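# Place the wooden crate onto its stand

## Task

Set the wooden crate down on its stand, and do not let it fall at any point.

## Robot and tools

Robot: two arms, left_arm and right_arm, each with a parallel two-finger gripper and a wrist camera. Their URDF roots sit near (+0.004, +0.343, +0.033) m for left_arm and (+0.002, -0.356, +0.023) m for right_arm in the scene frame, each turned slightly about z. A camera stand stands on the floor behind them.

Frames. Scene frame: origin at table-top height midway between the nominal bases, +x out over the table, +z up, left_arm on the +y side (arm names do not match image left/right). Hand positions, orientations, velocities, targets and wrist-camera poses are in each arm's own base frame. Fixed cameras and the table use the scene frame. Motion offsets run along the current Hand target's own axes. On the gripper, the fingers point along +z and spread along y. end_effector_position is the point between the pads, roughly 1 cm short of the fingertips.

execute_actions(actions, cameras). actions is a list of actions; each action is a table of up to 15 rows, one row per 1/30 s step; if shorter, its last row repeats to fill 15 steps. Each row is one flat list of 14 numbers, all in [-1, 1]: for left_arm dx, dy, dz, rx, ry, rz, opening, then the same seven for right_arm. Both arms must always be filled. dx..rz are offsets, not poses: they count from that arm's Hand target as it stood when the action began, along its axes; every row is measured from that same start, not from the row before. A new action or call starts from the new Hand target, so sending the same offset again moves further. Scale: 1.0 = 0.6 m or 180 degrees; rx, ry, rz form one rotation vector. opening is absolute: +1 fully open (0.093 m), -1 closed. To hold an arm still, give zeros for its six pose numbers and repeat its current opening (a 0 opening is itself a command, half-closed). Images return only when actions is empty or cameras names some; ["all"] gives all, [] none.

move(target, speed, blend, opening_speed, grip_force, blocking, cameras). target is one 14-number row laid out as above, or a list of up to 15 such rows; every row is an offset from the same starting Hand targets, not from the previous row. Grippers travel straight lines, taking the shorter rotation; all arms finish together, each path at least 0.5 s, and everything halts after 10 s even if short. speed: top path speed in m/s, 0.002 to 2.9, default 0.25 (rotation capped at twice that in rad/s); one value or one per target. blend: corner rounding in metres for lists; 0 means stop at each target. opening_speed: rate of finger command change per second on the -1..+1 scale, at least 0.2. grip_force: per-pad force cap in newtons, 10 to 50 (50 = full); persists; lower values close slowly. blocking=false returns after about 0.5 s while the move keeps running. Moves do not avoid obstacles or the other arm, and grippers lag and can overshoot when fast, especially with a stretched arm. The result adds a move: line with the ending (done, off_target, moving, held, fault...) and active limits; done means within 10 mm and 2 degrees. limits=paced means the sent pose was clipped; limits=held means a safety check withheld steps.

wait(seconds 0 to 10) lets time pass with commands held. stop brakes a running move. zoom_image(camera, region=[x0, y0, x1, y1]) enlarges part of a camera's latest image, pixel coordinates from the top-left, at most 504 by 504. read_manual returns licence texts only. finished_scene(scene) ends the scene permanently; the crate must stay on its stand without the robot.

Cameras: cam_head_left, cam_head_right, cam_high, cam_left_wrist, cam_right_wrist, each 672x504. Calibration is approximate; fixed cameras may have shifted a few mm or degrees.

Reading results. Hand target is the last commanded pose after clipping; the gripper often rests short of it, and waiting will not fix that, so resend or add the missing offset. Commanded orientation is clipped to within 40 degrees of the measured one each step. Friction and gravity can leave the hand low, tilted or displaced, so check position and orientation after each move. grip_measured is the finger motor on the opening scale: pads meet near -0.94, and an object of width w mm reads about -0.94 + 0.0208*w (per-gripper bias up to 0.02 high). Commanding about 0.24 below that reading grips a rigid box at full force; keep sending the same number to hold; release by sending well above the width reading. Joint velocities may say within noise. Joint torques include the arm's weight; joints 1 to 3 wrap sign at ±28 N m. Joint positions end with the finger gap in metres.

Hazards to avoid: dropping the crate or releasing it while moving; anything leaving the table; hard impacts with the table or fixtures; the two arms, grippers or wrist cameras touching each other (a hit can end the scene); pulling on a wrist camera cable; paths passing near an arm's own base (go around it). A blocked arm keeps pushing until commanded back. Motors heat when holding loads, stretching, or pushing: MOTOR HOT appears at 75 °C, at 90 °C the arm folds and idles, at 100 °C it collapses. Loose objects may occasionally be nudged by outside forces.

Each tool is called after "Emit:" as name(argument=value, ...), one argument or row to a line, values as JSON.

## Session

Emit:
execute_actions(
  actions=[],
)

Emit:
zoom_image(
  camera="cam_head_right",
  region=[170, 100, 450, 400],
)

Scene clock: 0.00 s.
left_arm: end_effector_position=(+0.3931, -0.0118, +0.0844) grip_measured=+1.000 end_effector_quat_wxyz=(+0.569, +0.015, +0.822, +0.004) | right_arm: end_effector_position=(+0.3792, +0.0057, +0.1064) grip_measured=+1.000 end_effector_quat_wxyz=(+0.587, -0.051, +0.803, +0.090)
Joint positions: left_arm=[-0.043 1.583 0.376 0.846 -0.029 0.014 0.093] | right_arm=[-0.128 1.482 0.342 0.823 -0.327 -0.016 0.093]
Joint velocities: within noise
Joint torques (N m): no reading
Heat: left arm: 24 °C; right arm: 27 °C.
Hand target: left_arm +0.3961, -0.0119, +0.0913; +0.577, +0.015, +0.817, +0.004 | right_arm +0.3817, +0.0054, +0.1124; +0.594, -0.052, +0.798, +0.089
Tool commands: left_gripper/opening=+1.0 right_gripper/opening=+1.0
camera_calibration:
cam_left_wrist: T_world_to_cam=[[-0.0223816, -0.999365, -0.0277301, -0.00143422], [-0.705273, 0.0354419, -0.708049, 0.377356], [0.708582, 0.00370998, -0.705619, -0.137731], [0, 0, 0, 1]] pos_world=[0.363701, -0.0142966, 0.169961]
cam_right_wrist: T_world_to_cam=[[0.184261, -0.980848, -0.0631317, -0.0597052], [-0.671684, -0.0787684, -0.736638, 0.372703], [0.717557, 0.178138, -0.673334, -0.114381], [0, 0, 0, 1]] pos_world=[0.343414, -0.00882889, 0.193761]

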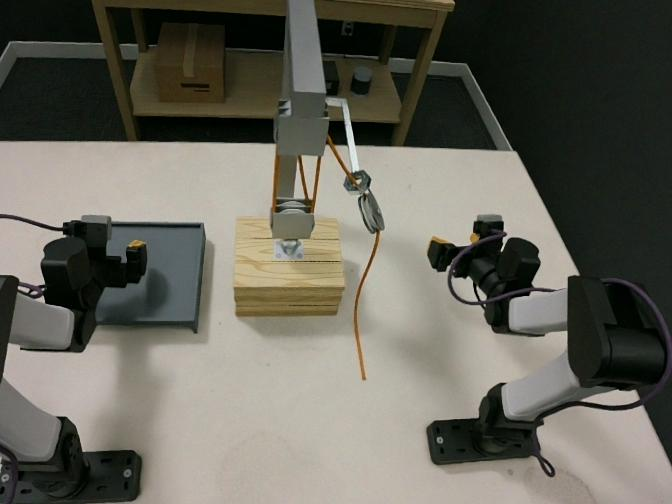

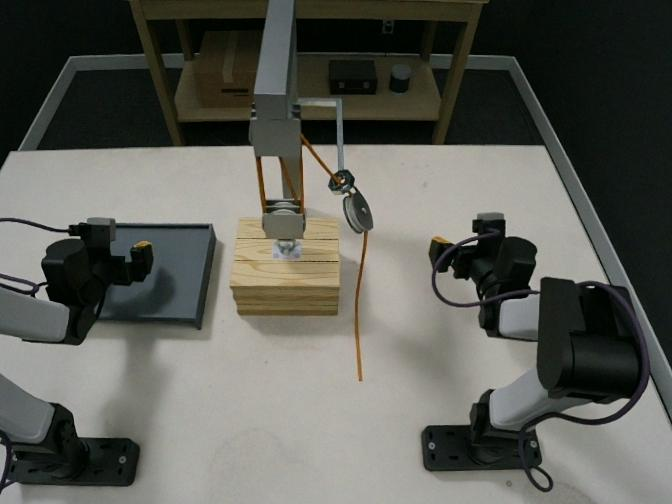

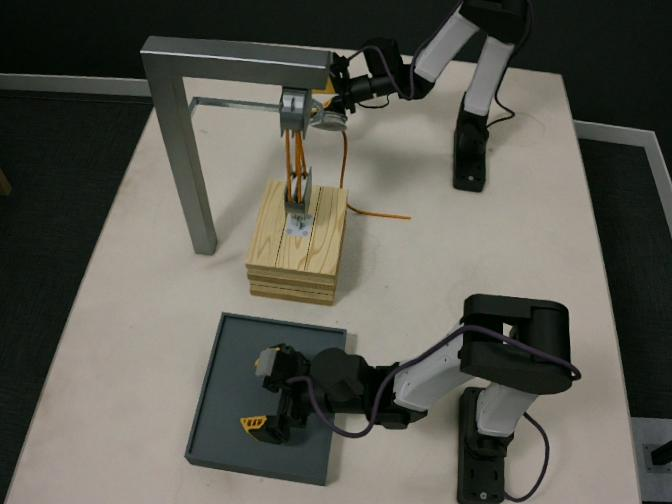

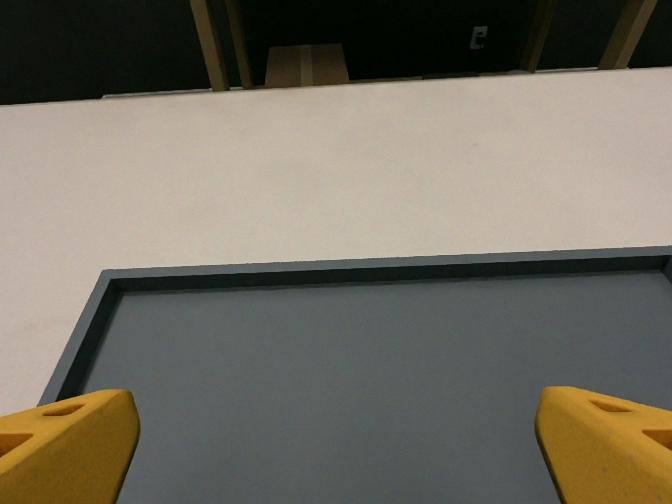

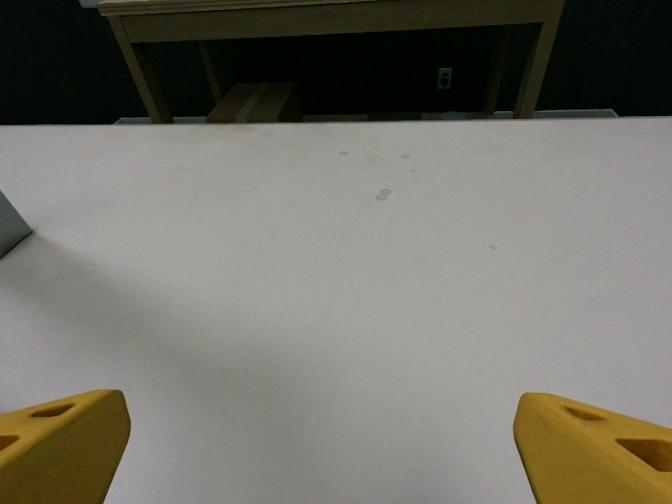

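Scaled by 1.680 from the camera's 672x504 image, which has a finer 960x720 frame.

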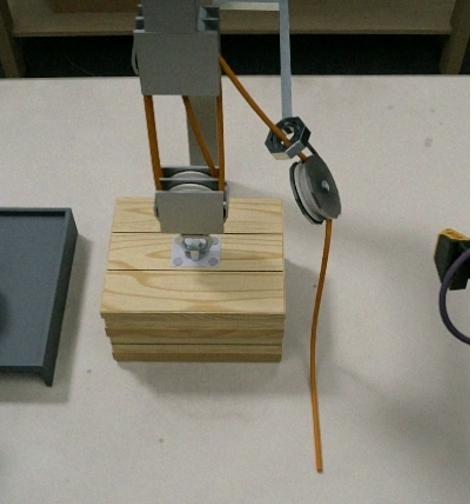

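Emit:
move(
  target=[-0.07,0.338,-0.074,-0.21,0.408,-0.517,1,0.033,0.2017,-0.194,-0.283,0.006,-0.104,1],
  speed=0.3,
  cameras=["cam_head_right","cam_high","cam_left_wrist","cam_right_wrist"],
)

Scene clock: 29.17 s.
left_arm: end_effector_position=(+0.3688, +0.1895, +0.1494) grip_measured=+1.000 end_effector_quat_wxyz=(+0.048, +0.703, -0.689, +0.170) | right_arm: end_effector_position=(+0.2395, +0.0995, +0.1258) grip_measured=+1.000 end_effector_quat_wxyz=(+0.505, -0.416, +0.683, +0.326)
Joint positions: left_arm=[0.616 2.183 2.15 -1.572 0.354 -0.969 0.093] | right_arm=[-0.267 1.157 0.421 -0.27 -1.236 -0.954 0.093]
Joint torques (N m): left_arm=[0.64 -8.31 8.66 0.27 0.51 -0.1] | right_arm=[0.79 -1.47 8.42 0.99 -0.81 -0.12]
Heat: left arm: 29 °C; right arm: 31 °C.
Hand target: left_arm +0.3723, +0.1900, +0.1503; +0.151, +0.691, -0.691, +0.153 | right_arm +0.2439, +0.1006, +0.1356; +0.513, -0.427, +0.669, +0.327
Off the commanded pose: left_arm 0.004 m, 12 deg | right_arm 0.011 m, 2 deg.
joint sent to its limit (left arm) — joint 4 (wrist pitch), lower limit. The joint targets are off in orientation, not in position.
move: off_target (left_arm, right_arm)
camera_calibration:
cam_left_wrist: T_world_to_cam=[[0.984699, 0.0423371, 0.169046, -0.397157], [-0.0816982, -0.744682, 0.6624, 0.112152], [0.153929, -0.666075, -0.729829, 0.259723], [0, 0, 0, 1]] pos_world=[0.360264, 0.273327, 0.182401]
cam_right_wrist: T_world_to_cam=[[0.895603, -0.44484, -0.0035265, -0.171937], [-0.296179, -0.59035, -0.750842, 0.263269], [0.331923, 0.673501, -0.660472, 0.0236595], [0, 0, 0, 1]] pos_world=[0.224109, 0.0630018, 0.212694]
Images, in order (width x height): cam_head_right 672x504, cam_high 672x504, cam_left_wrist 672x504, cam_right_wrist 672x504.

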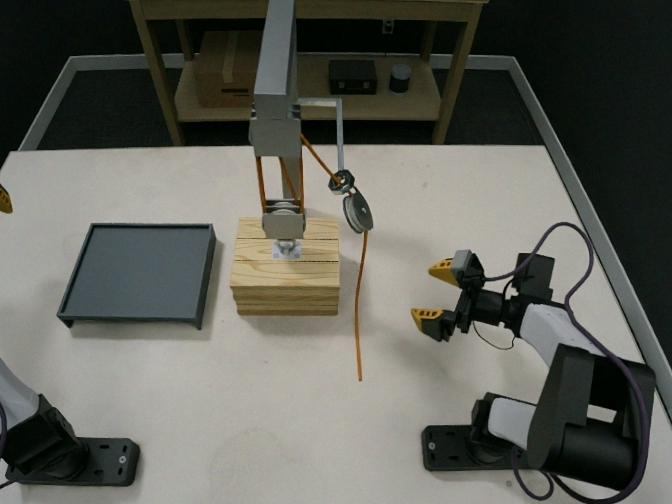

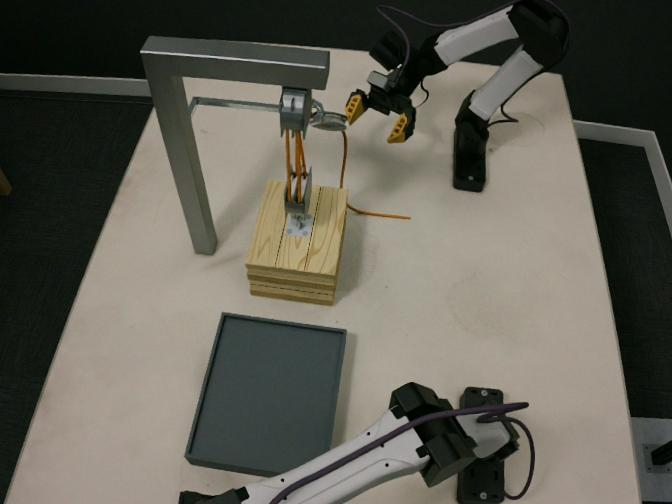

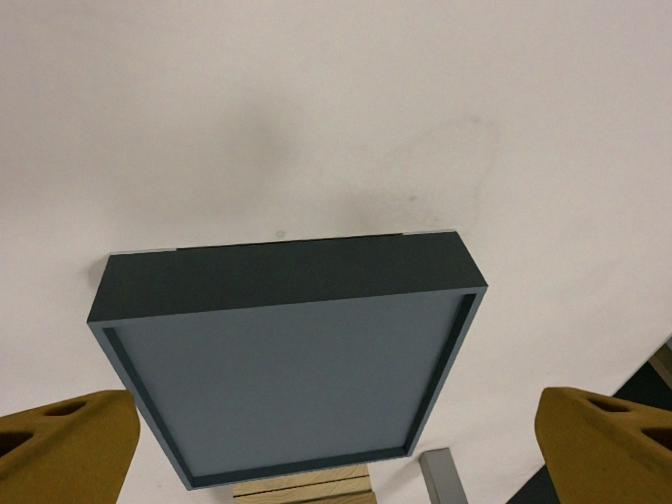

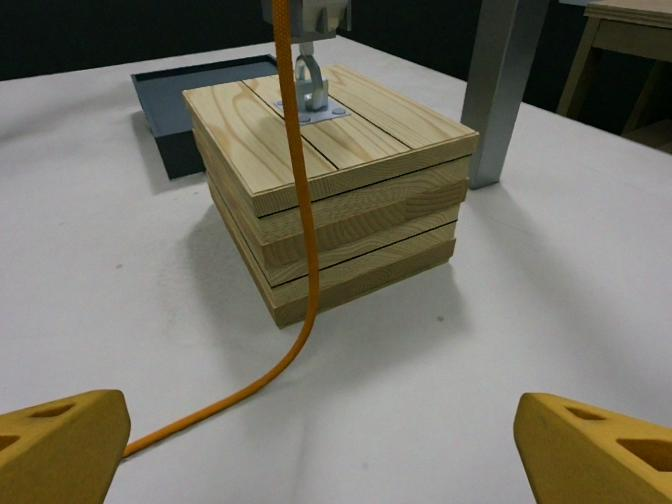

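Emit:
move(
  target=[-0.109,0,0.234,0,0,0,1,-0.006,0.017,0.215,0,0,0,1],
  speed=0.2,
  cameras=["cam_head_right","cam_high","cam_right_wrist"],
)

Scene clock: 33.20 s.
left_arm: end_effector_position=(+0.3683, +0.1891, -0.0036) grip_measured=+1.000 end_effector_quat_wxyz=(+0.158, +0.696, -0.683, +0.152) | right_arm: end_effector_position=(+0.2886, +0.2183, +0.1109) grip_measured=+1.000 end_effector_quat_wxyz=(+0.516, -0.432, +0.663, +0.328)
Joint positions: left_arm=[0.616 2.47 1.997 -1.37 0.354 -0.925 0.093] | right_arm=[0.307 1.514 0.379 0.763 -0.801 -0.284 0.093]
Joint torques (N m): left_arm=[0.13 -10.52 6.91 -0.08 0.27 0.13] | right_arm=[0.98 -3.3 4.18 1.93 -0.07 0.18]
Heat: left arm: 28 °C; right arm: 32 °C.
Hand target: left_arm +0.3727, +0.1904, -0.0046; +0.151, +0.691, -0.691, +0.153 | right_arm +0.2877, +0.2186, +0.1054; +0.513, -0.427, +0.670, +0.327
Off the commanded pose: left_arm 0.005 m, 1 deg | right_arm 0.006 m, 1 deg.
move: done
camera_calibration:
cam_right_wrist: T_world_to_cam=[[0.909144, -0.415195, 0.0327327, -0.177593], [-0.243327, -0.593302, -0.767323, 0.323961], [0.338009, 0.689642, -0.640425, -0.0900319], [0, 0, 0, 1]] pos_world=[0.270718, 0.180561, 0.196737]
Images, in order (width x height): cam_head_right 672x504, cam_high 672x504, cam_right_wrist 672x504.

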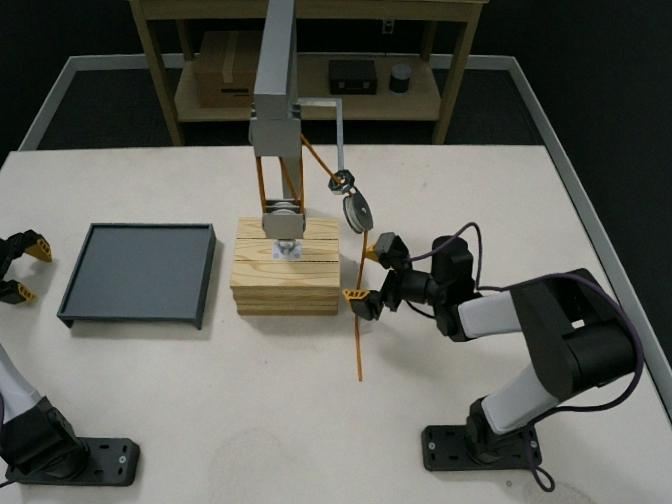

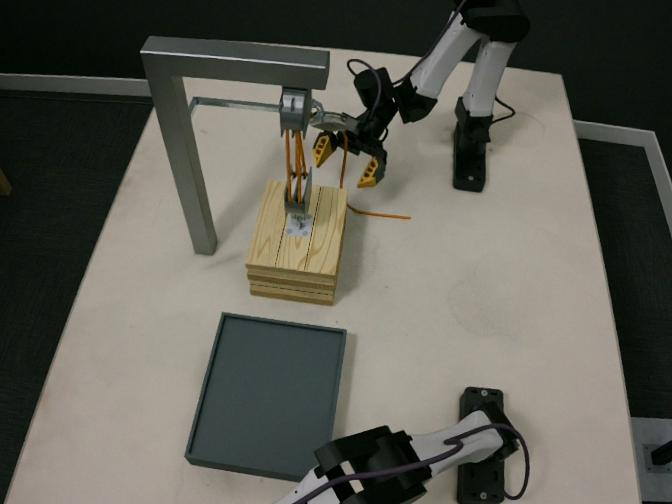

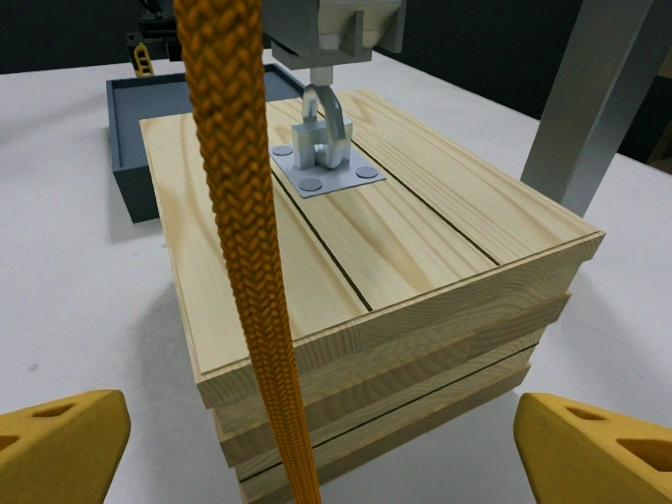

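Emit:
move(
  target=[
    [0,0,0,0,0,0,1,-0.02,0.01,0.031,0,0,0,1],
    [0,0,0,0,0,0,1,-0.02,0.01,0.031,0,0,0,-1],
  ],
  speed=0.12,
  opening_speed=1.2,
  cameras=["cam_head_right","cam_high","cam_right_wrist"],
)

Scene clock: 42.97 s.
left_arm: end_effector_position=(+0.3683, +0.1891, -0.0036) grip_measured=+1.000 end_effector_quat_wxyz=(+0.158, +0.696, -0.683, +0.152) | right_arm: end_effector_position=(+0.2810, +0.2357, +0.1038) grip_measured=-0.951 end_effector_quat_wxyz=(+0.501, -0.430, +0.675, +0.331)
Joint positions: left_arm=[0.616 2.47 1.997 -1.37 0.354 -0.925 0.093] | right_arm=[0.388 1.527 0.379 0.765 -0.725 -0.244 0]
Joint torques (N m): left_arm=[0.01 -10.59 6.86 -0.04 0.24 0.13] | right_arm=[0.85 -3.38 7.68 2 -0.04 0.12]
Heat: left arm: 27 °C; right arm: 32 °C.
Hand target: left_arm +0.3727, +0.1904, -0.0046; +0.151, +0.691, -0.691, +0.153 | right_arm +0.2911, +0.2403, +0.1122; +0.513, -0.427, +0.669, +0.327
Off the commanded pose: left_arm 0.005 m, 1 deg | right_arm 0.014 m, 2 deg.
move: off_target (right_arm); target 2's new opening was sent with right_arm's hand 0.014 m and 2 deg from that target
camera_calibration:
cam_right_wrist: T_world_to_cam=[[0.909929, -0.414732, 0.00513351, -0.160628], [-0.271035, -0.603931, -0.749538, 0.335442], [0.313958, 0.680635, -0.661942, -0.0928512], [0, 0, 0, 1]] pos_world=[0.266228, 0.199164, 0.190789]
Images, in order (width x height): cam_head_right 672x504, cam_high 672x504, cam_right_wrist 672x504.

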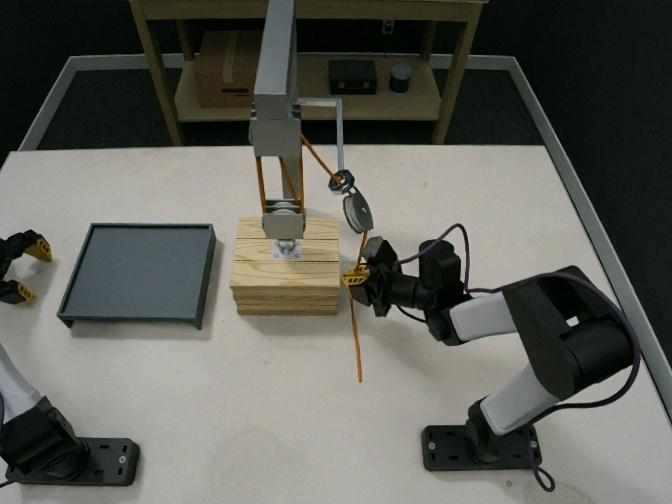

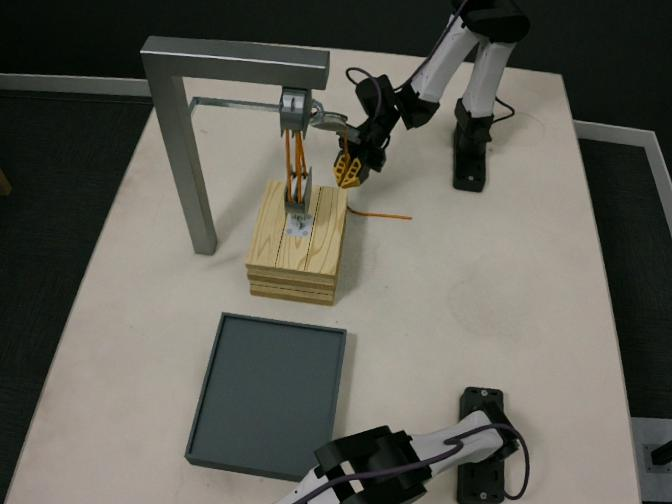

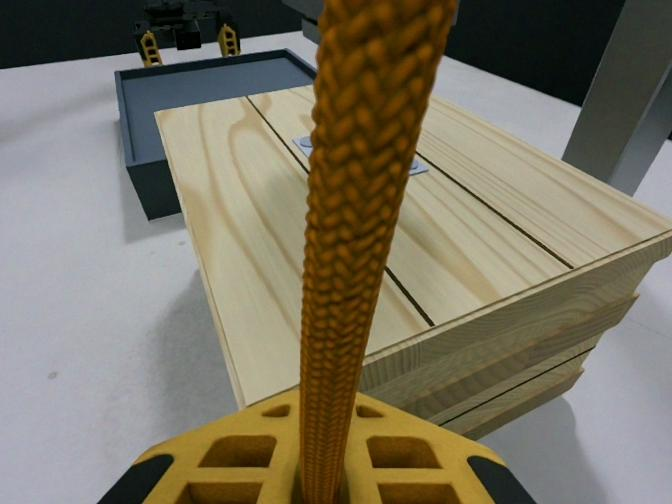

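Emit:
move(
  target=[0,0,0,0,0,0,1,0,-0.052,-0.118,-0.066,-0.065,0.496,-1],
  speed=0.4,
  cameras=["cam_head_right","cam_high","cam_right_wrist"],
)

Scene clock: 50.30 s.
left_arm: end_effector_position=(+0.3683, +0.1891, -0.0036) grip_measured=+1.000 end_effector_quat_wxyz=(+0.158, +0.696, -0.683, +0.152) | right_arm: end_effector_position=(+0.2885, +0.1716, +0.1374) grip_measured=-0.961 end_effector_quat_wxyz=(+0.153, +0.127, +0.695, +0.691)
Joint positions: left_arm=[0.616 2.47 1.997 -1.37 0.354 -0.925 0.093] | right_arm=[0.073 1.738 0.274 1.469 -1.099 1.54 0]
Joint torques (N m): left_arm=[0.14 -10.52 7.09 -0.09 0.22 0.14] | right_arm=[-1.11 -2.58 1.95 2.02 0.17 0.22]
Heat: left arm: 28 °C; right arm: 32 °C.
Hand target: left_arm +0.3726, +0.1904, -0.0046; +0.151, +0.691, -0.691, +0.153 | right_arm +0.2905, +0.1652, +0.1306; +0.153, +0.151, +0.691, +0.690
Off the commanded pose: left_arm 0.005 m, 1 deg | right_arm 0.010 m, 3 deg.
move: off_target (right_arm)
camera_calibration:
cam_right_wrist: T_world_to_cam=[[0.0487363, -0.0277954, -0.998425, 0.125741], [-0.997985, -0.0420134, -0.0475452, 0.340814], [-0.0406257, 0.99873, -0.029787, -0.0684842], [0, 0, 0, 1]] pos_world=[0.331217, 0.086211, 0.139707]
Images, in order (width x height): cam_head_right 672x504, cam_high 672x504, cam_right_wrist 672x504.

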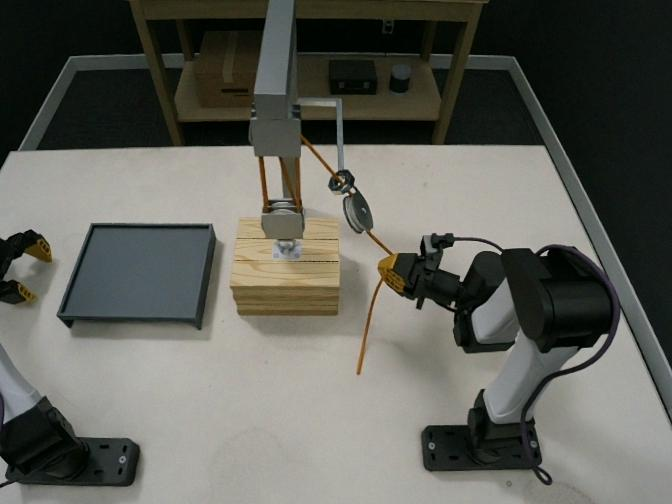

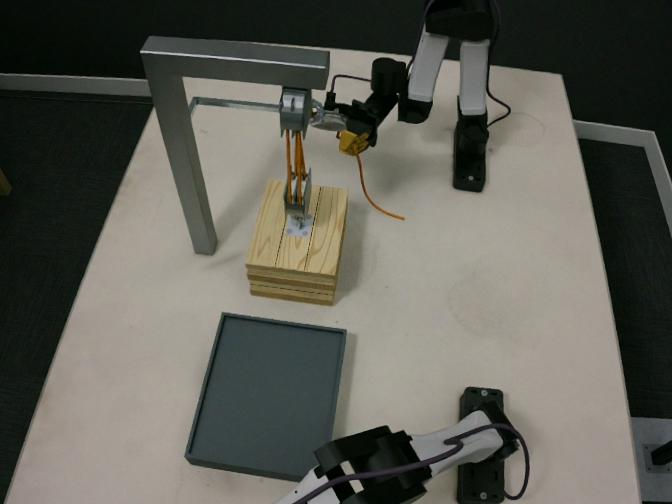

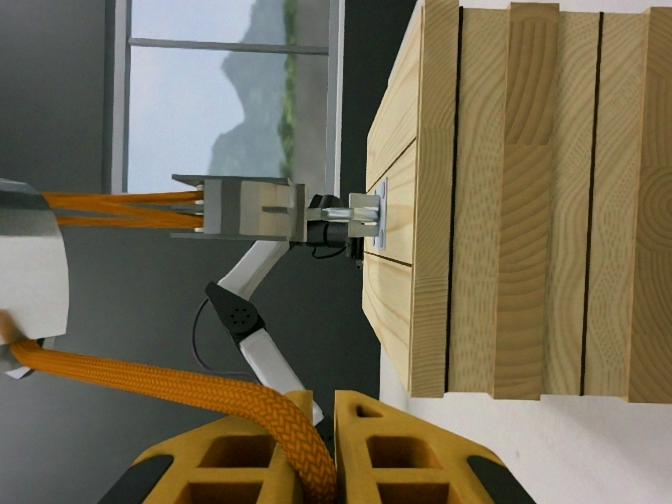

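Emit:
move(
  target=[0,0,0,0,0,0,1,-0.149,-0.017,-0.124,0,-0.36,0,-1],
  speed=0.3,
  cameras=["cam_head_right","cam_high","cam_right_wrist"],
)

Scene clock: 54.97 s.
left_arm: end_effector_position=(+0.3683, +0.1891, -0.0036) grip_measured=+1.000 end_effector_quat_wxyz=(+0.158, +0.696, -0.683, +0.152) | right_arm: end_effector_position=(+0.3343, +0.1262, +0.1525) grip_measured=-0.961 end_effector_quat_wxyz=(+0.433, +0.387, +0.574, +0.577)
Joint positions: left_arm=[0.616 2.47 1.997 -1.37 0.354 -0.925 0.093] | right_arm=[0.386 1.582 0.146 1.477 0.052 1.518 0]
Joint torques (N m): left_arm=[0.13 -10.71 6.89 -0.05 0.28 0.18] | right_arm=[-3.49 2.43 -1.78 2.91 2.58 0.42]
Heat: left arm: 29 °C; right arm: 32 °C.
Hand target: left_arm +0.3726, +0.1904, -0.0046; +0.151, +0.691, -0.691, +0.153 | right_arm +0.3404, +0.0601, +0.1208; +0.500, +0.497, +0.502, +0.501
Off the commanded pose: left_arm 0.005 m, 1 deg | right_arm 0.074 m, 19 deg.
move: off_target (right_arm)
camera_calibration:
cam_right_wrist: T_world_to_cam=[[0.0523058, -0.0561445, -0.997052, 0.13946], [-0.695382, 0.714534, -0.0767159, 0.193115], [0.716734, 0.697344, -0.00166766, -0.240278], [0, 0, 0, 1]] pos_world=[0.29921, 0.0373999, 0.153463]
Images, in order (width x height): cam_head_right 672x504, cam_high 672x504, cam_right_wrist 672x504.

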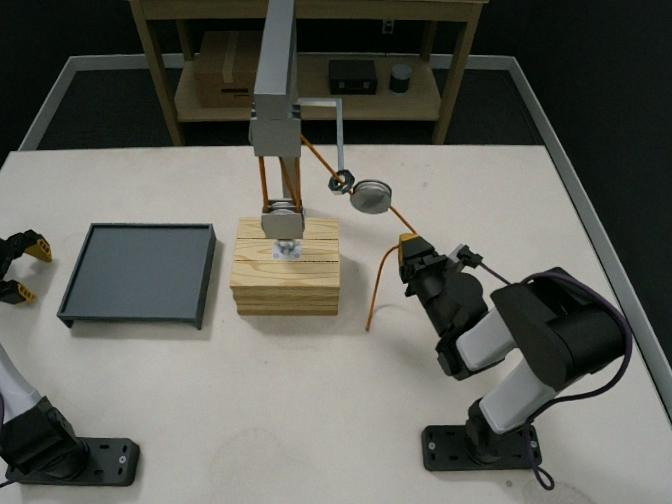

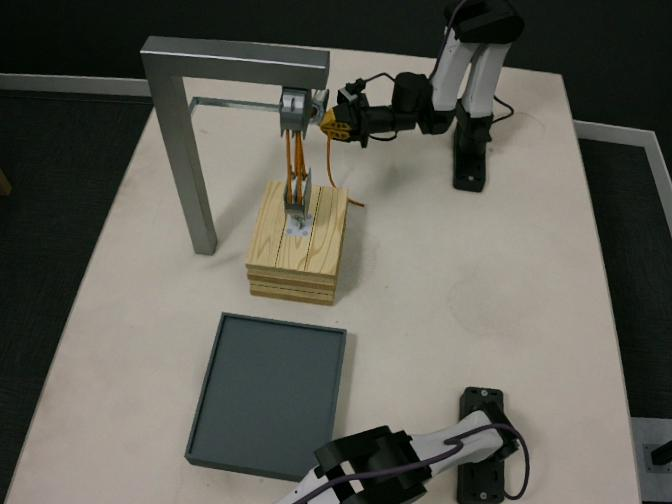

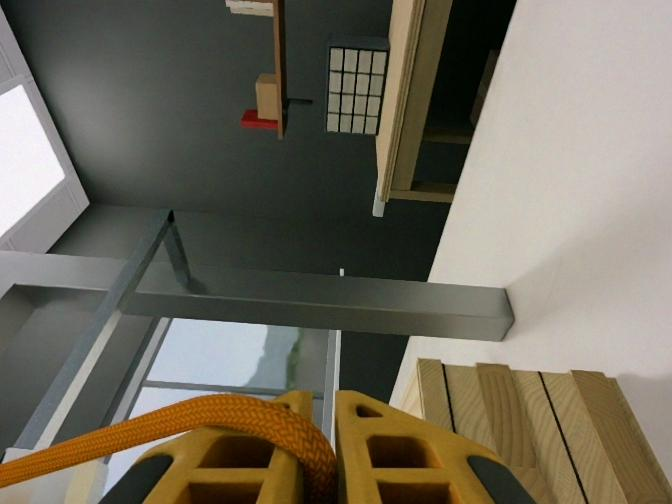

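Emit:
move(
  target=[0,0,0,0,0,0,1,-0.25,-0.04,0.02,0,0,0,-1],
  speed=0.08,
  cameras=["cam_head_right","cam_right_wrist"],
)

Scene clock: 59.33 s.
left_arm: end_effector_position=(+0.3683, +0.1891, -0.0036) grip_measured=+1.000 end_effector_quat_wxyz=(+0.158, +0.696, -0.683, +0.152) | right_arm: end_effector_position=(+0.3460, -0.0857, +0.0778) grip_measured=-0.971 end_effector_quat_wxyz=(+0.441, +0.539, +0.539, +0.474)
Joint positions: left_arm=[0.616 2.47 1.997 -1.37 0.354 -0.925 0.093] | right_arm=[-0.472 1.842 0.185 1.472 -0.502 1.517 0]
Joint torques (N m): left_arm=[0.29 -10.48 6.98 -0.02 0.22 0.13] | right_arm=[0.92 -3.66 3.75 2.99 0.18 0.11]
Heat: left arm: 30 °C; right arm: 31 °C.
Hand target: left_arm +0.3726, +0.1904, -0.0046; +0.151, +0.691, -0.691, +0.153 | right_arm +0.3534, -0.0899, +0.0972; +0.500, +0.497, +0.502, +0.501
Off the commanded pose: left_arm 0.005 m, 1 deg | right_arm 0.021 m, 10 deg.
joint sent to its limit (right arm) — joint 4 (wrist pitch), upper limit. The joint targets are off in orientation, not in position.
move: off_target (right_arm); limits=paced
camera_calibration:
cam_right_wrist: T_world_to_cam=[[-0.170776, 0.00953231, -0.985264, 0.134473], [-0.450795, 0.888404, 0.0867318, 0.264541], [0.876139, 0.458964, -0.147421, -0.165305], [0, 0, 0, 1]] pos_world=[0.287049, -0.160432, 0.085178]
Images, in order (width x height): cam_head_right 672x504, cam_right_wrist 672x504.

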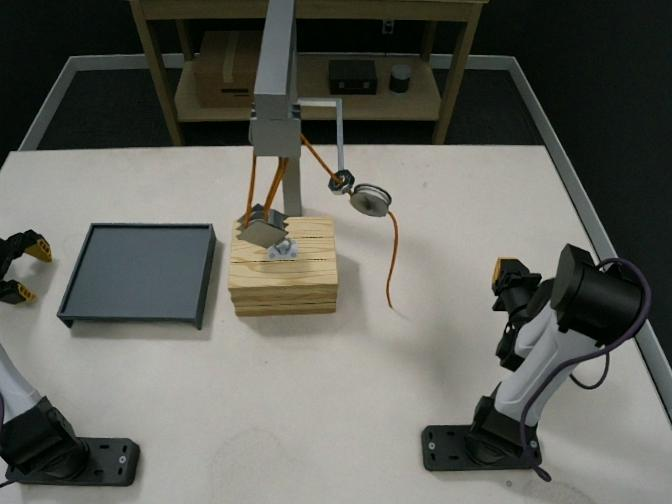

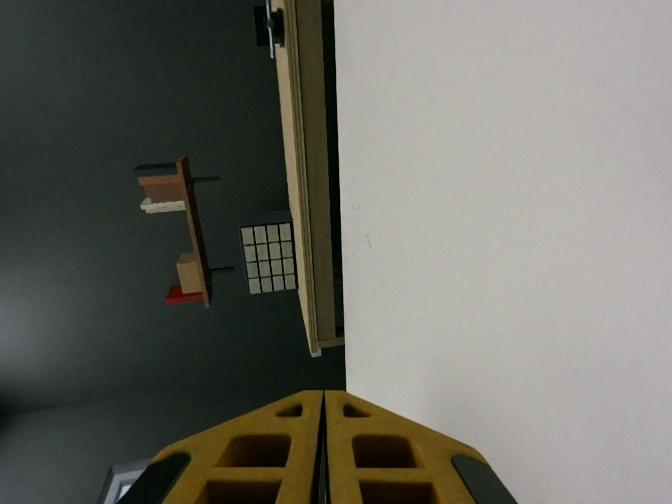

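Emit:
move(
  target=[0,0,0,0,0,0,1,0.267,0.098,-0.162,-0.226,0.344,-0.484,1],
  speed=0.4,
  cameras=["cam_head_right","cam_high","cam_right_wrist"],
)

Scene clock: 66.40 s.
left_arm: end_effector_position=(+0.3683, +0.1891, -0.0036) grip_measured=+1.000 end_effector_quat_wxyz=(+0.158, +0.696, -0.683, +0.152) | right_arm: end_effector_position=(+0.2556, +0.0680, +0.1493) grip_measured=+1.000 end_effector_quat_wxyz=(+0.593, -0.361, +0.608, +0.385)
Joint positions: left_arm=[0.616 2.47 1.997 -1.37 0.354 -0.925 0.093] | right_arm=[-0.43 1.548 0.193 1.335 -1.541 0.02 0.093]
Joint torques (N m): left_arm=[-0.03 -10.54 6.97 -0.04 0.22 0.15] | right_arm=[0.91 -4.81 4.82 1.25 -0.21 -0.13]
Heat: left arm: 31 °C; right arm: 32 °C.
Hand target: left_arm +0.3726, +0.1904, -0.0046; +0.151, +0.691, -0.691, +0.153 | right_arm +0.2551, +0.0698, +0.1555; +0.512, -0.429, +0.668, +0.328
Off the commanded pose: left_arm 0.005 m, 1 deg | right_arm 0.006 m, 15 deg.
joint sent to its limit (right arm) — joint 5 (wrist yaw), lower limit. The joint targets are off in orientation, not in position.
move: off_target (right_arm)
camera_calibration:
cam_right_wrist: T_world_to_cam=[[0.891736, -0.452086, -0.0206324, -0.196261], [-0.209696, -0.372363, -0.904087, 0.25301], [0.401042, 0.810533, -0.426851, -0.00677638], [0, 0, 0, 1]] pos_world=[0.230786, 0.0109775, 0.221801]
Images, in order (width x height): cam_head_right 672x504, cam_high 672x504, cam_right_wrist 672x504.

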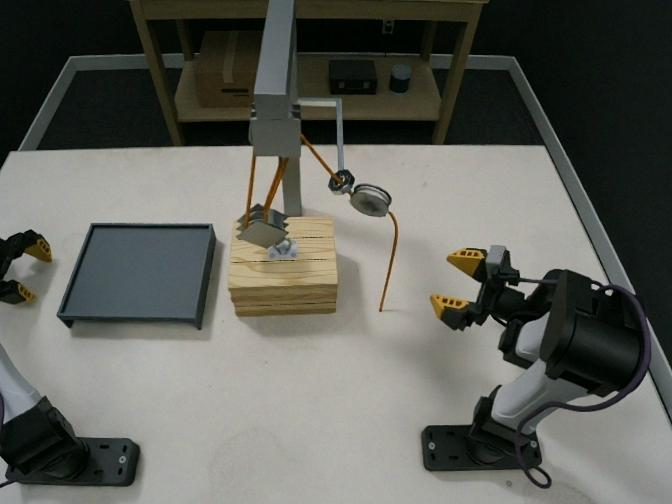

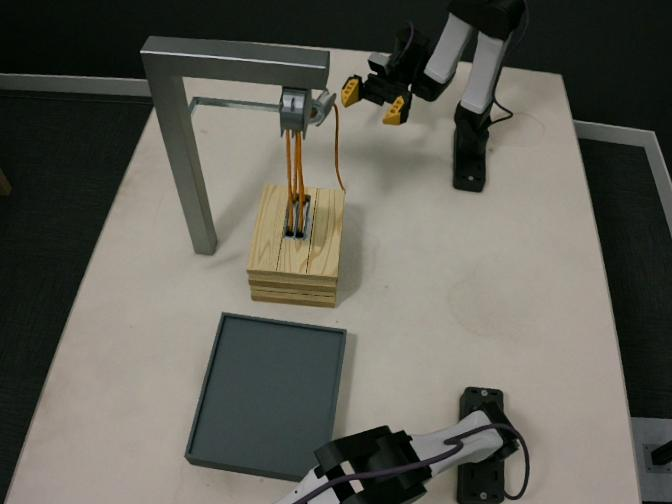

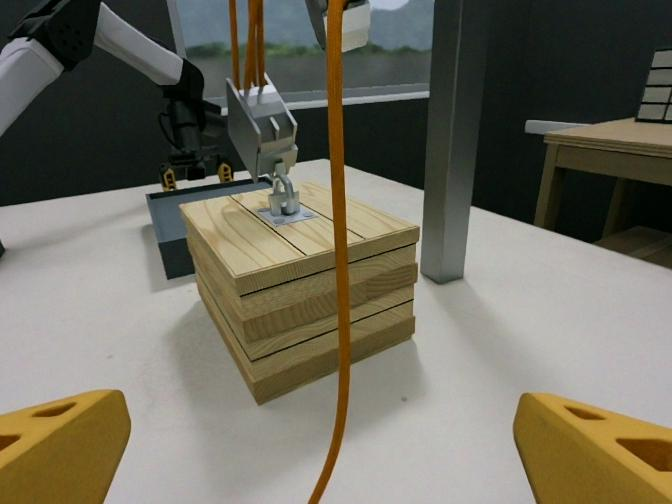

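Emit:
move(
  target=[0,0,0,0,0,0,1,-0.027,-0.025,0.24,0,0,0,1],
  speed=0.18,
  cameras=["cam_head_right","cam_right_wrist"],
)

Scene clock: 71.20 s.
left_arm: end_effector_position=(+0.3683, +0.1891, -0.0036) grip_measured=+1.000 end_effector_quat_wxyz=(+0.158, +0.696, -0.683, +0.152) | right_arm: end_effector_position=(+0.3204, +0.1916, +0.1200) grip_measured=+1.000 end_effector_quat_wxyz=(+0.495, -0.420, +0.679, +0.343)
Joint positions: left_arm=[0.616 2.47 1.997 -1.37 0.354 -0.925 0.093] | right_arm=[0.167 1.548 0.529 0.539 -0.936 -0.345 0.093]
Joint torques (N m): left_arm=[0.01 -10.55 6.89 -0.07 0.22 0.13] | right_arm=[0.9 -6.28 7.88 1.59 -0.12 -0.11]
Heat: left arm: 31 °C; right arm: 32 °C.
Hand target: left_arm +0.3726, +0.1904, -0.0046; +0.151, +0.691, -0.691, +0.153 | right_arm +0.3284, +0.1938, +0.1337; +0.512, -0.429, +0.668, +0.328
Off the commanded pose: left_arm 0.005 m, 1 deg | right_arm 0.016 m, 3 deg.
move: off_target (right_arm)
camera_calibration:
cam_right_wrist: T_world_to_cam=[[0.908964, -0.41591, -0.0283488, -0.210307], [-0.293179, -0.589429, -0.752742, 0.336362], [0.296364, 0.692526, -0.657705, -0.0616114], [0, 0, 0, 1]] pos_world=[0.308035, 0.15346, 0.20671]
Images, in order (width x height): cam_head_right 672x504, cam_right_wrist 672x504.

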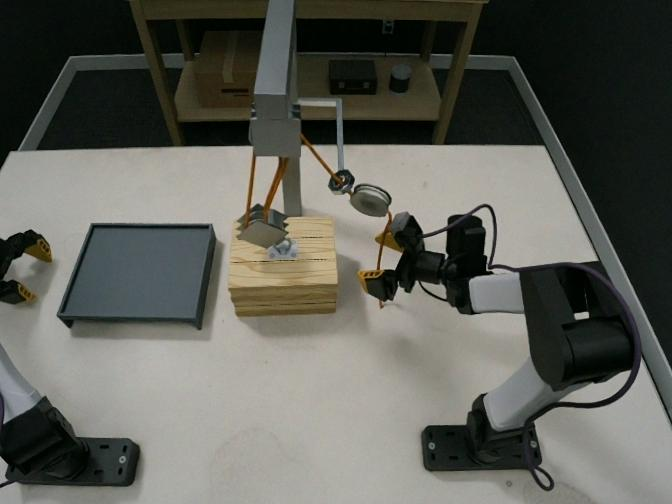

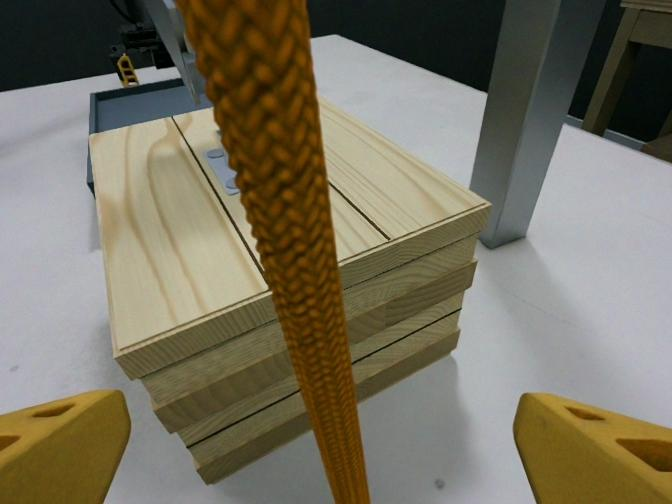

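Emit:
move(
  target=[
    [0,0,0,0,0,0,1,-0.027,0,0.0345,0,0,0,1],
    [0,0,0,0,0,0,1,-0.027,0,0.0345,0,0,0,-1],
  ],
  speed=0.15,
  opening_speed=1.2,
  cameras=["cam_right_wrist"],
)

Scene clock: 78.47 s.
left_arm: end_effector_position=(+0.3683, +0.1891, -0.0036) grip_measured=+1.000 end_effector_quat_wxyz=(+0.158, +0.696, -0.683, +0.152) | right_arm: end_effector_position=(+0.3280, +0.2080, +0.1292) grip_measured=-0.962 end_effector_quat_wxyz=(+0.496, -0.424, +0.680, +0.333)
Joint positions: left_arm=[0.616 2.47 1.997 -1.37 0.354 -0.925 0.093] | right_arm=[0.228 1.548 0.58 0.511 -0.868 -0.324 0]
Joint torques (N m): left_arm=[-0.02 -10.65 7.04 -0.04 0.24 0.15] | right_arm=[1.73 -4.75 9.21 1.87 -0.13 0.13]
Heat: left arm: 32 °C; right arm: 32 °C.
Hand target: left_arm +0.3726, +0.1904, -0.0046; +0.151, +0.691, -0.691, +0.153 | right_arm +0.3385, +0.2159, +0.1440; +0.512, -0.429, +0.668, +0.328
Off the commanded pose: left_arm 0.005 m, 1 deg | right_arm 0.020 m, 2 deg.
move: off_target (right_arm); target 2's new opening was sent with right_arm's hand 0.020 m and 2 deg from that target
camera_calibration:
cam_right_wrist: T_world_to_cam=[[0.906707, -0.421607, -0.0113991, -0.210425], [-0.28865, -0.600612, -0.745618, 0.35506], [0.307511, 0.679348, -0.666276, -0.0690892], [0, 0, 0, 1]] pos_world=[0.314528, 0.171472, 0.216308]
Images, in order (width x height): cam_right_wrist 672x504.

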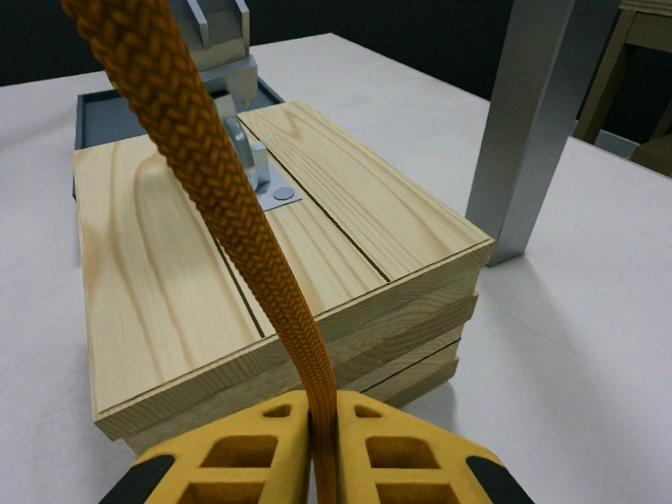

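Emit:
move(
  target=[
    [0,0,0,0,0,0,1,0,0,0,0,0,0,1],
    [0,0,0,0,0,0,1,0.029,0,0.058,0,0,0,1],
  ],
  speed=0.12,
  cameras=["cam_right_wrist","cam_head_right"],
)

Scene clock: 86.47 s.
left_arm: end_effector_position=(+0.3683, +0.1891, -0.0036) grip_measured=+1.000 end_effector_quat_wxyz=(+0.158, +0.696, -0.683, +0.152) | right_arm: end_effector_position=(+0.3413, +0.2381, +0.1126) grip_measured=+1.000 end_effector_quat_wxyz=(+0.502, -0.431, +0.671, +0.334)
Joint positions: left_arm=[0.616 2.47 1.997 -1.37 0.354 -0.925 0.093] | right_arm=[0.314 1.7 0.621 0.676 -0.804 -0.282 0.093]
Joint torques (N m): left_arm=[0.18 -10.65 6.94 -0.06 0.24 0.13] | right_arm=[0.98 -4.85 7.56 1.95 -0.05 0.13]
Heat: left arm: 33 °C; right arm: 33 °C.
Hand target: left_arm +0.3726, +0.1904, -0.0046; +0.151, +0.691, -0.691, +0.153 | right_arm +0.3507, +0.2422, +0.1182; +0.512, -0.429, +0.668, +0.328
Off the commanded pose: left_arm 0.005 m, 1 deg | right_arm 0.012 m, 1 deg.
move: off_target (right_arm)
camera_calibration:
cam_right_wrist: T_world_to_cam=[[0.913173, -0.407531, 0.00582124, -0.217445], [-0.26359, -0.601411, -0.754205, 0.357224], [0.310863, 0.687185, -0.656613, -0.108748], [0, 0, 0, 1]] pos_world=[0.326532, 0.200953, 0.199281]
Images, in order (width x height): cam_head_right 672x504, cam_right_wrist 672x504.

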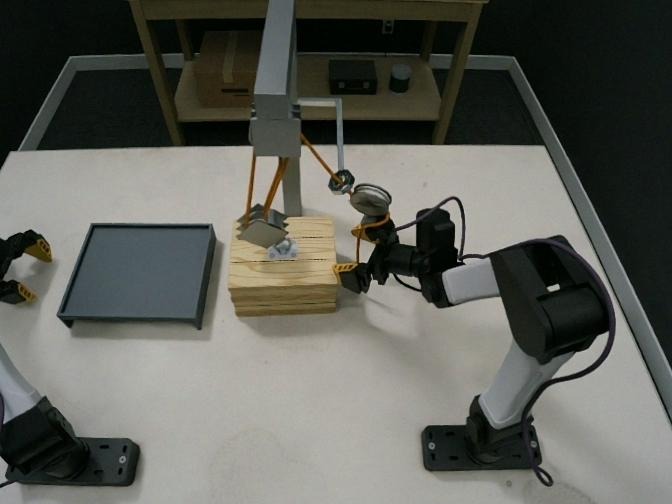

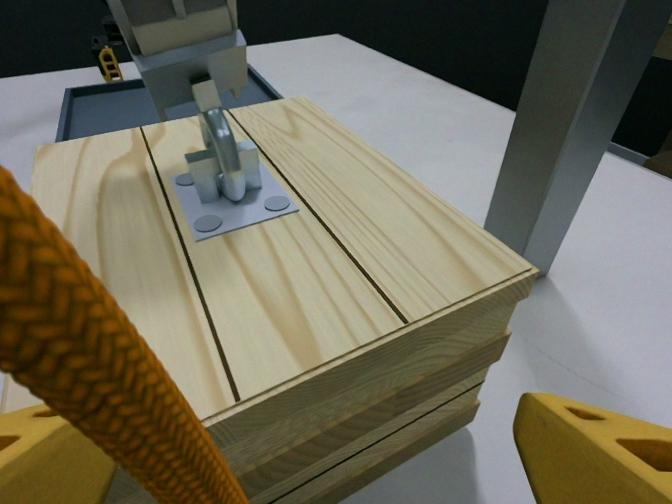

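Emit:
move(
  target=[
    [0,0,0,0,0,0,1,0,0.025,0,0,0,0,1],
    [0,0,0,0,0,0,1,0,0.025,0,0,0,0,-1],
  ],
  speed=0.12,
  opening_speed=1.5,
  cameras=["cam_right_wrist"],
)

Scene clock: 90.77 s.
left_arm: end_effector_position=(+0.3683, +0.1891, -0.0036) grip_measured=+1.000 end_effector_quat_wxyz=(+0.158, +0.696, -0.683, +0.152) | right_arm: end_effector_position=(+0.3391, +0.2484, +0.1150) grip_measured=-0.955 end_effector_quat_wxyz=(+0.506, -0.433, +0.668, +0.332)
Joint positions: left_arm=[0.616 2.47 1.997 -1.37 0.354 -0.925 0.093] | right_arm=[0.351 1.7 0.621 0.699 -0.767 -0.265 0]
Joint torques (N m): left_arm=[0.17 -10.55 6.98 -0.05 0.24 0.13] | right_arm=[0.9 -7.31 4.08 2.01 -0.05 0.14]
Heat: left arm: 34 °C; right arm: 33 °C.
Hand target: left_arm +0.3726, +0.1904, -0.0046; +0.151, +0.691, -0.691, +0.153 | right_arm +0.3371, +0.2485, +0.1181; +0.512, -0.429, +0.668, +0.328
Off the commanded pose: left_arm 0.005 m, 1 deg | right_arm 0.004 m, 1 deg.
move: done
camera_calibration:
cam_right_wrist: T_world_to_cam=[[0.912485, -0.408799, 0.0159385, -0.211834], [-0.25581, -0.600534, -0.757575, 0.362193], [0.319268, 0.687199, -0.652553, -0.116768], [0, 0, 0, 1]] pos_world=[0.323228, 0.211154, 0.201567]
Images, in order (width x height): cam_right_wrist 672x504.

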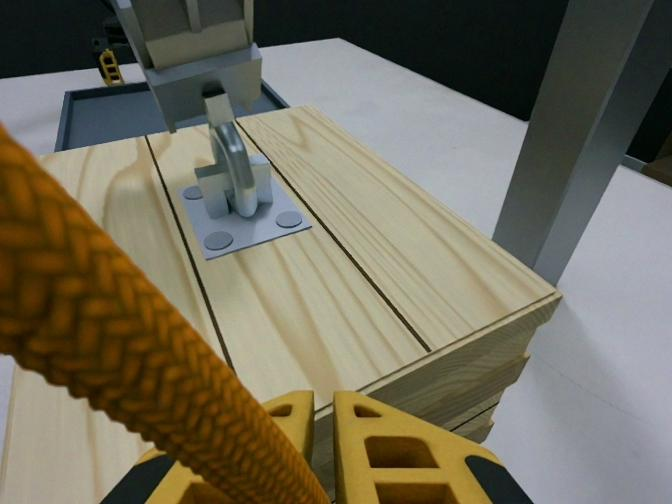

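Emit:
move(
  target=[0,0,0,0,0,0,1,0.023,-0.033,-0.149,-0.066,-0.065,0.496,-1],
  speed=0.45,
  cameras=["cam_right_wrist","cam_head_right"],
)

Scene clock: 96.60 s.
left_arm: end_effector_position=(+0.3683, +0.1891, -0.0036) grip_measured=+1.000 end_effector_quat_wxyz=(+0.158, +0.696, -0.683, +0.152) | right_arm: end_effector_position=(+0.3176, +0.1622, +0.1322) grip_measured=-0.962 end_effector_quat_wxyz=(+0.151, +0.137, +0.694, +0.691)
Joint positions: left_arm=[0.616 2.47 1.997 -1.37 0.354 -0.925 0.093] | right_arm=[0.031 1.832 0.379 1.453 -1.131 1.55 0]
Joint torques (N m): left_arm=[0.18 -10.67 6.98 -0.08 0.25 0.15] | right_arm=[-0.5 -4.16 2.37 1.93 0.05 0.12]
Heat: left arm: 34 °C; right arm: 33 °C.
Hand target: left_arm +0.3726, +0.1904, -0.0046; +0.151, +0.691, -0.691, +0.153 | right_arm +0.3175, +0.1585, +0.1280; +0.151, +0.149, +0.692, +0.691
Off the commanded pose: left_arm 0.005 m, 1 deg | right_arm 0.006 m, 1 deg.
move: done
camera_calibration:
cam_right_wrist: T_world_to_cam=[[0.0332747, -0.0245749, -0.999144, 0.123314], [-0.998985, -0.0311723, -0.0325027, 0.365775], [-0.0303469, 0.999212, -0.0255872, -0.0620296], [0, 0, 0, 1]] pos_world=[0.359419, 0.0764132, 0.13351]
Images, in order (width x height): cam_head_right 672x504, cam_right_wrist 672x504.

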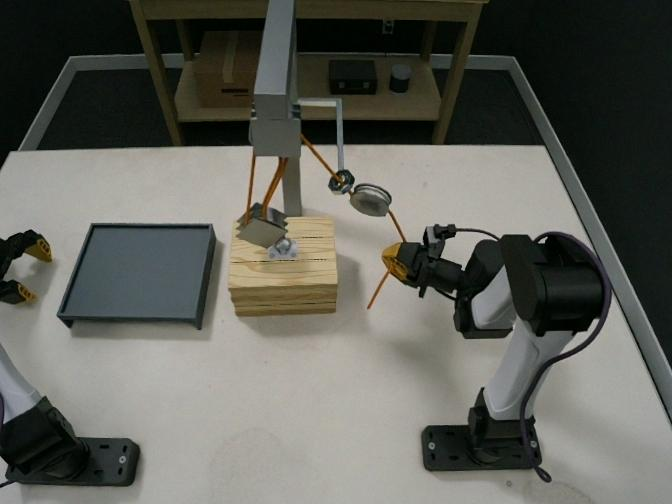

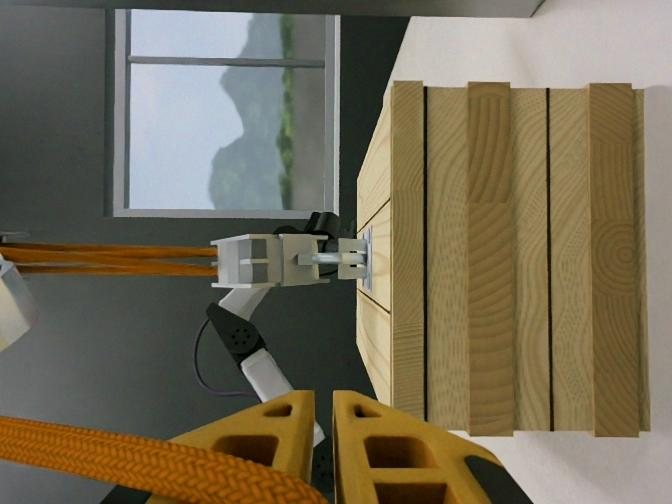

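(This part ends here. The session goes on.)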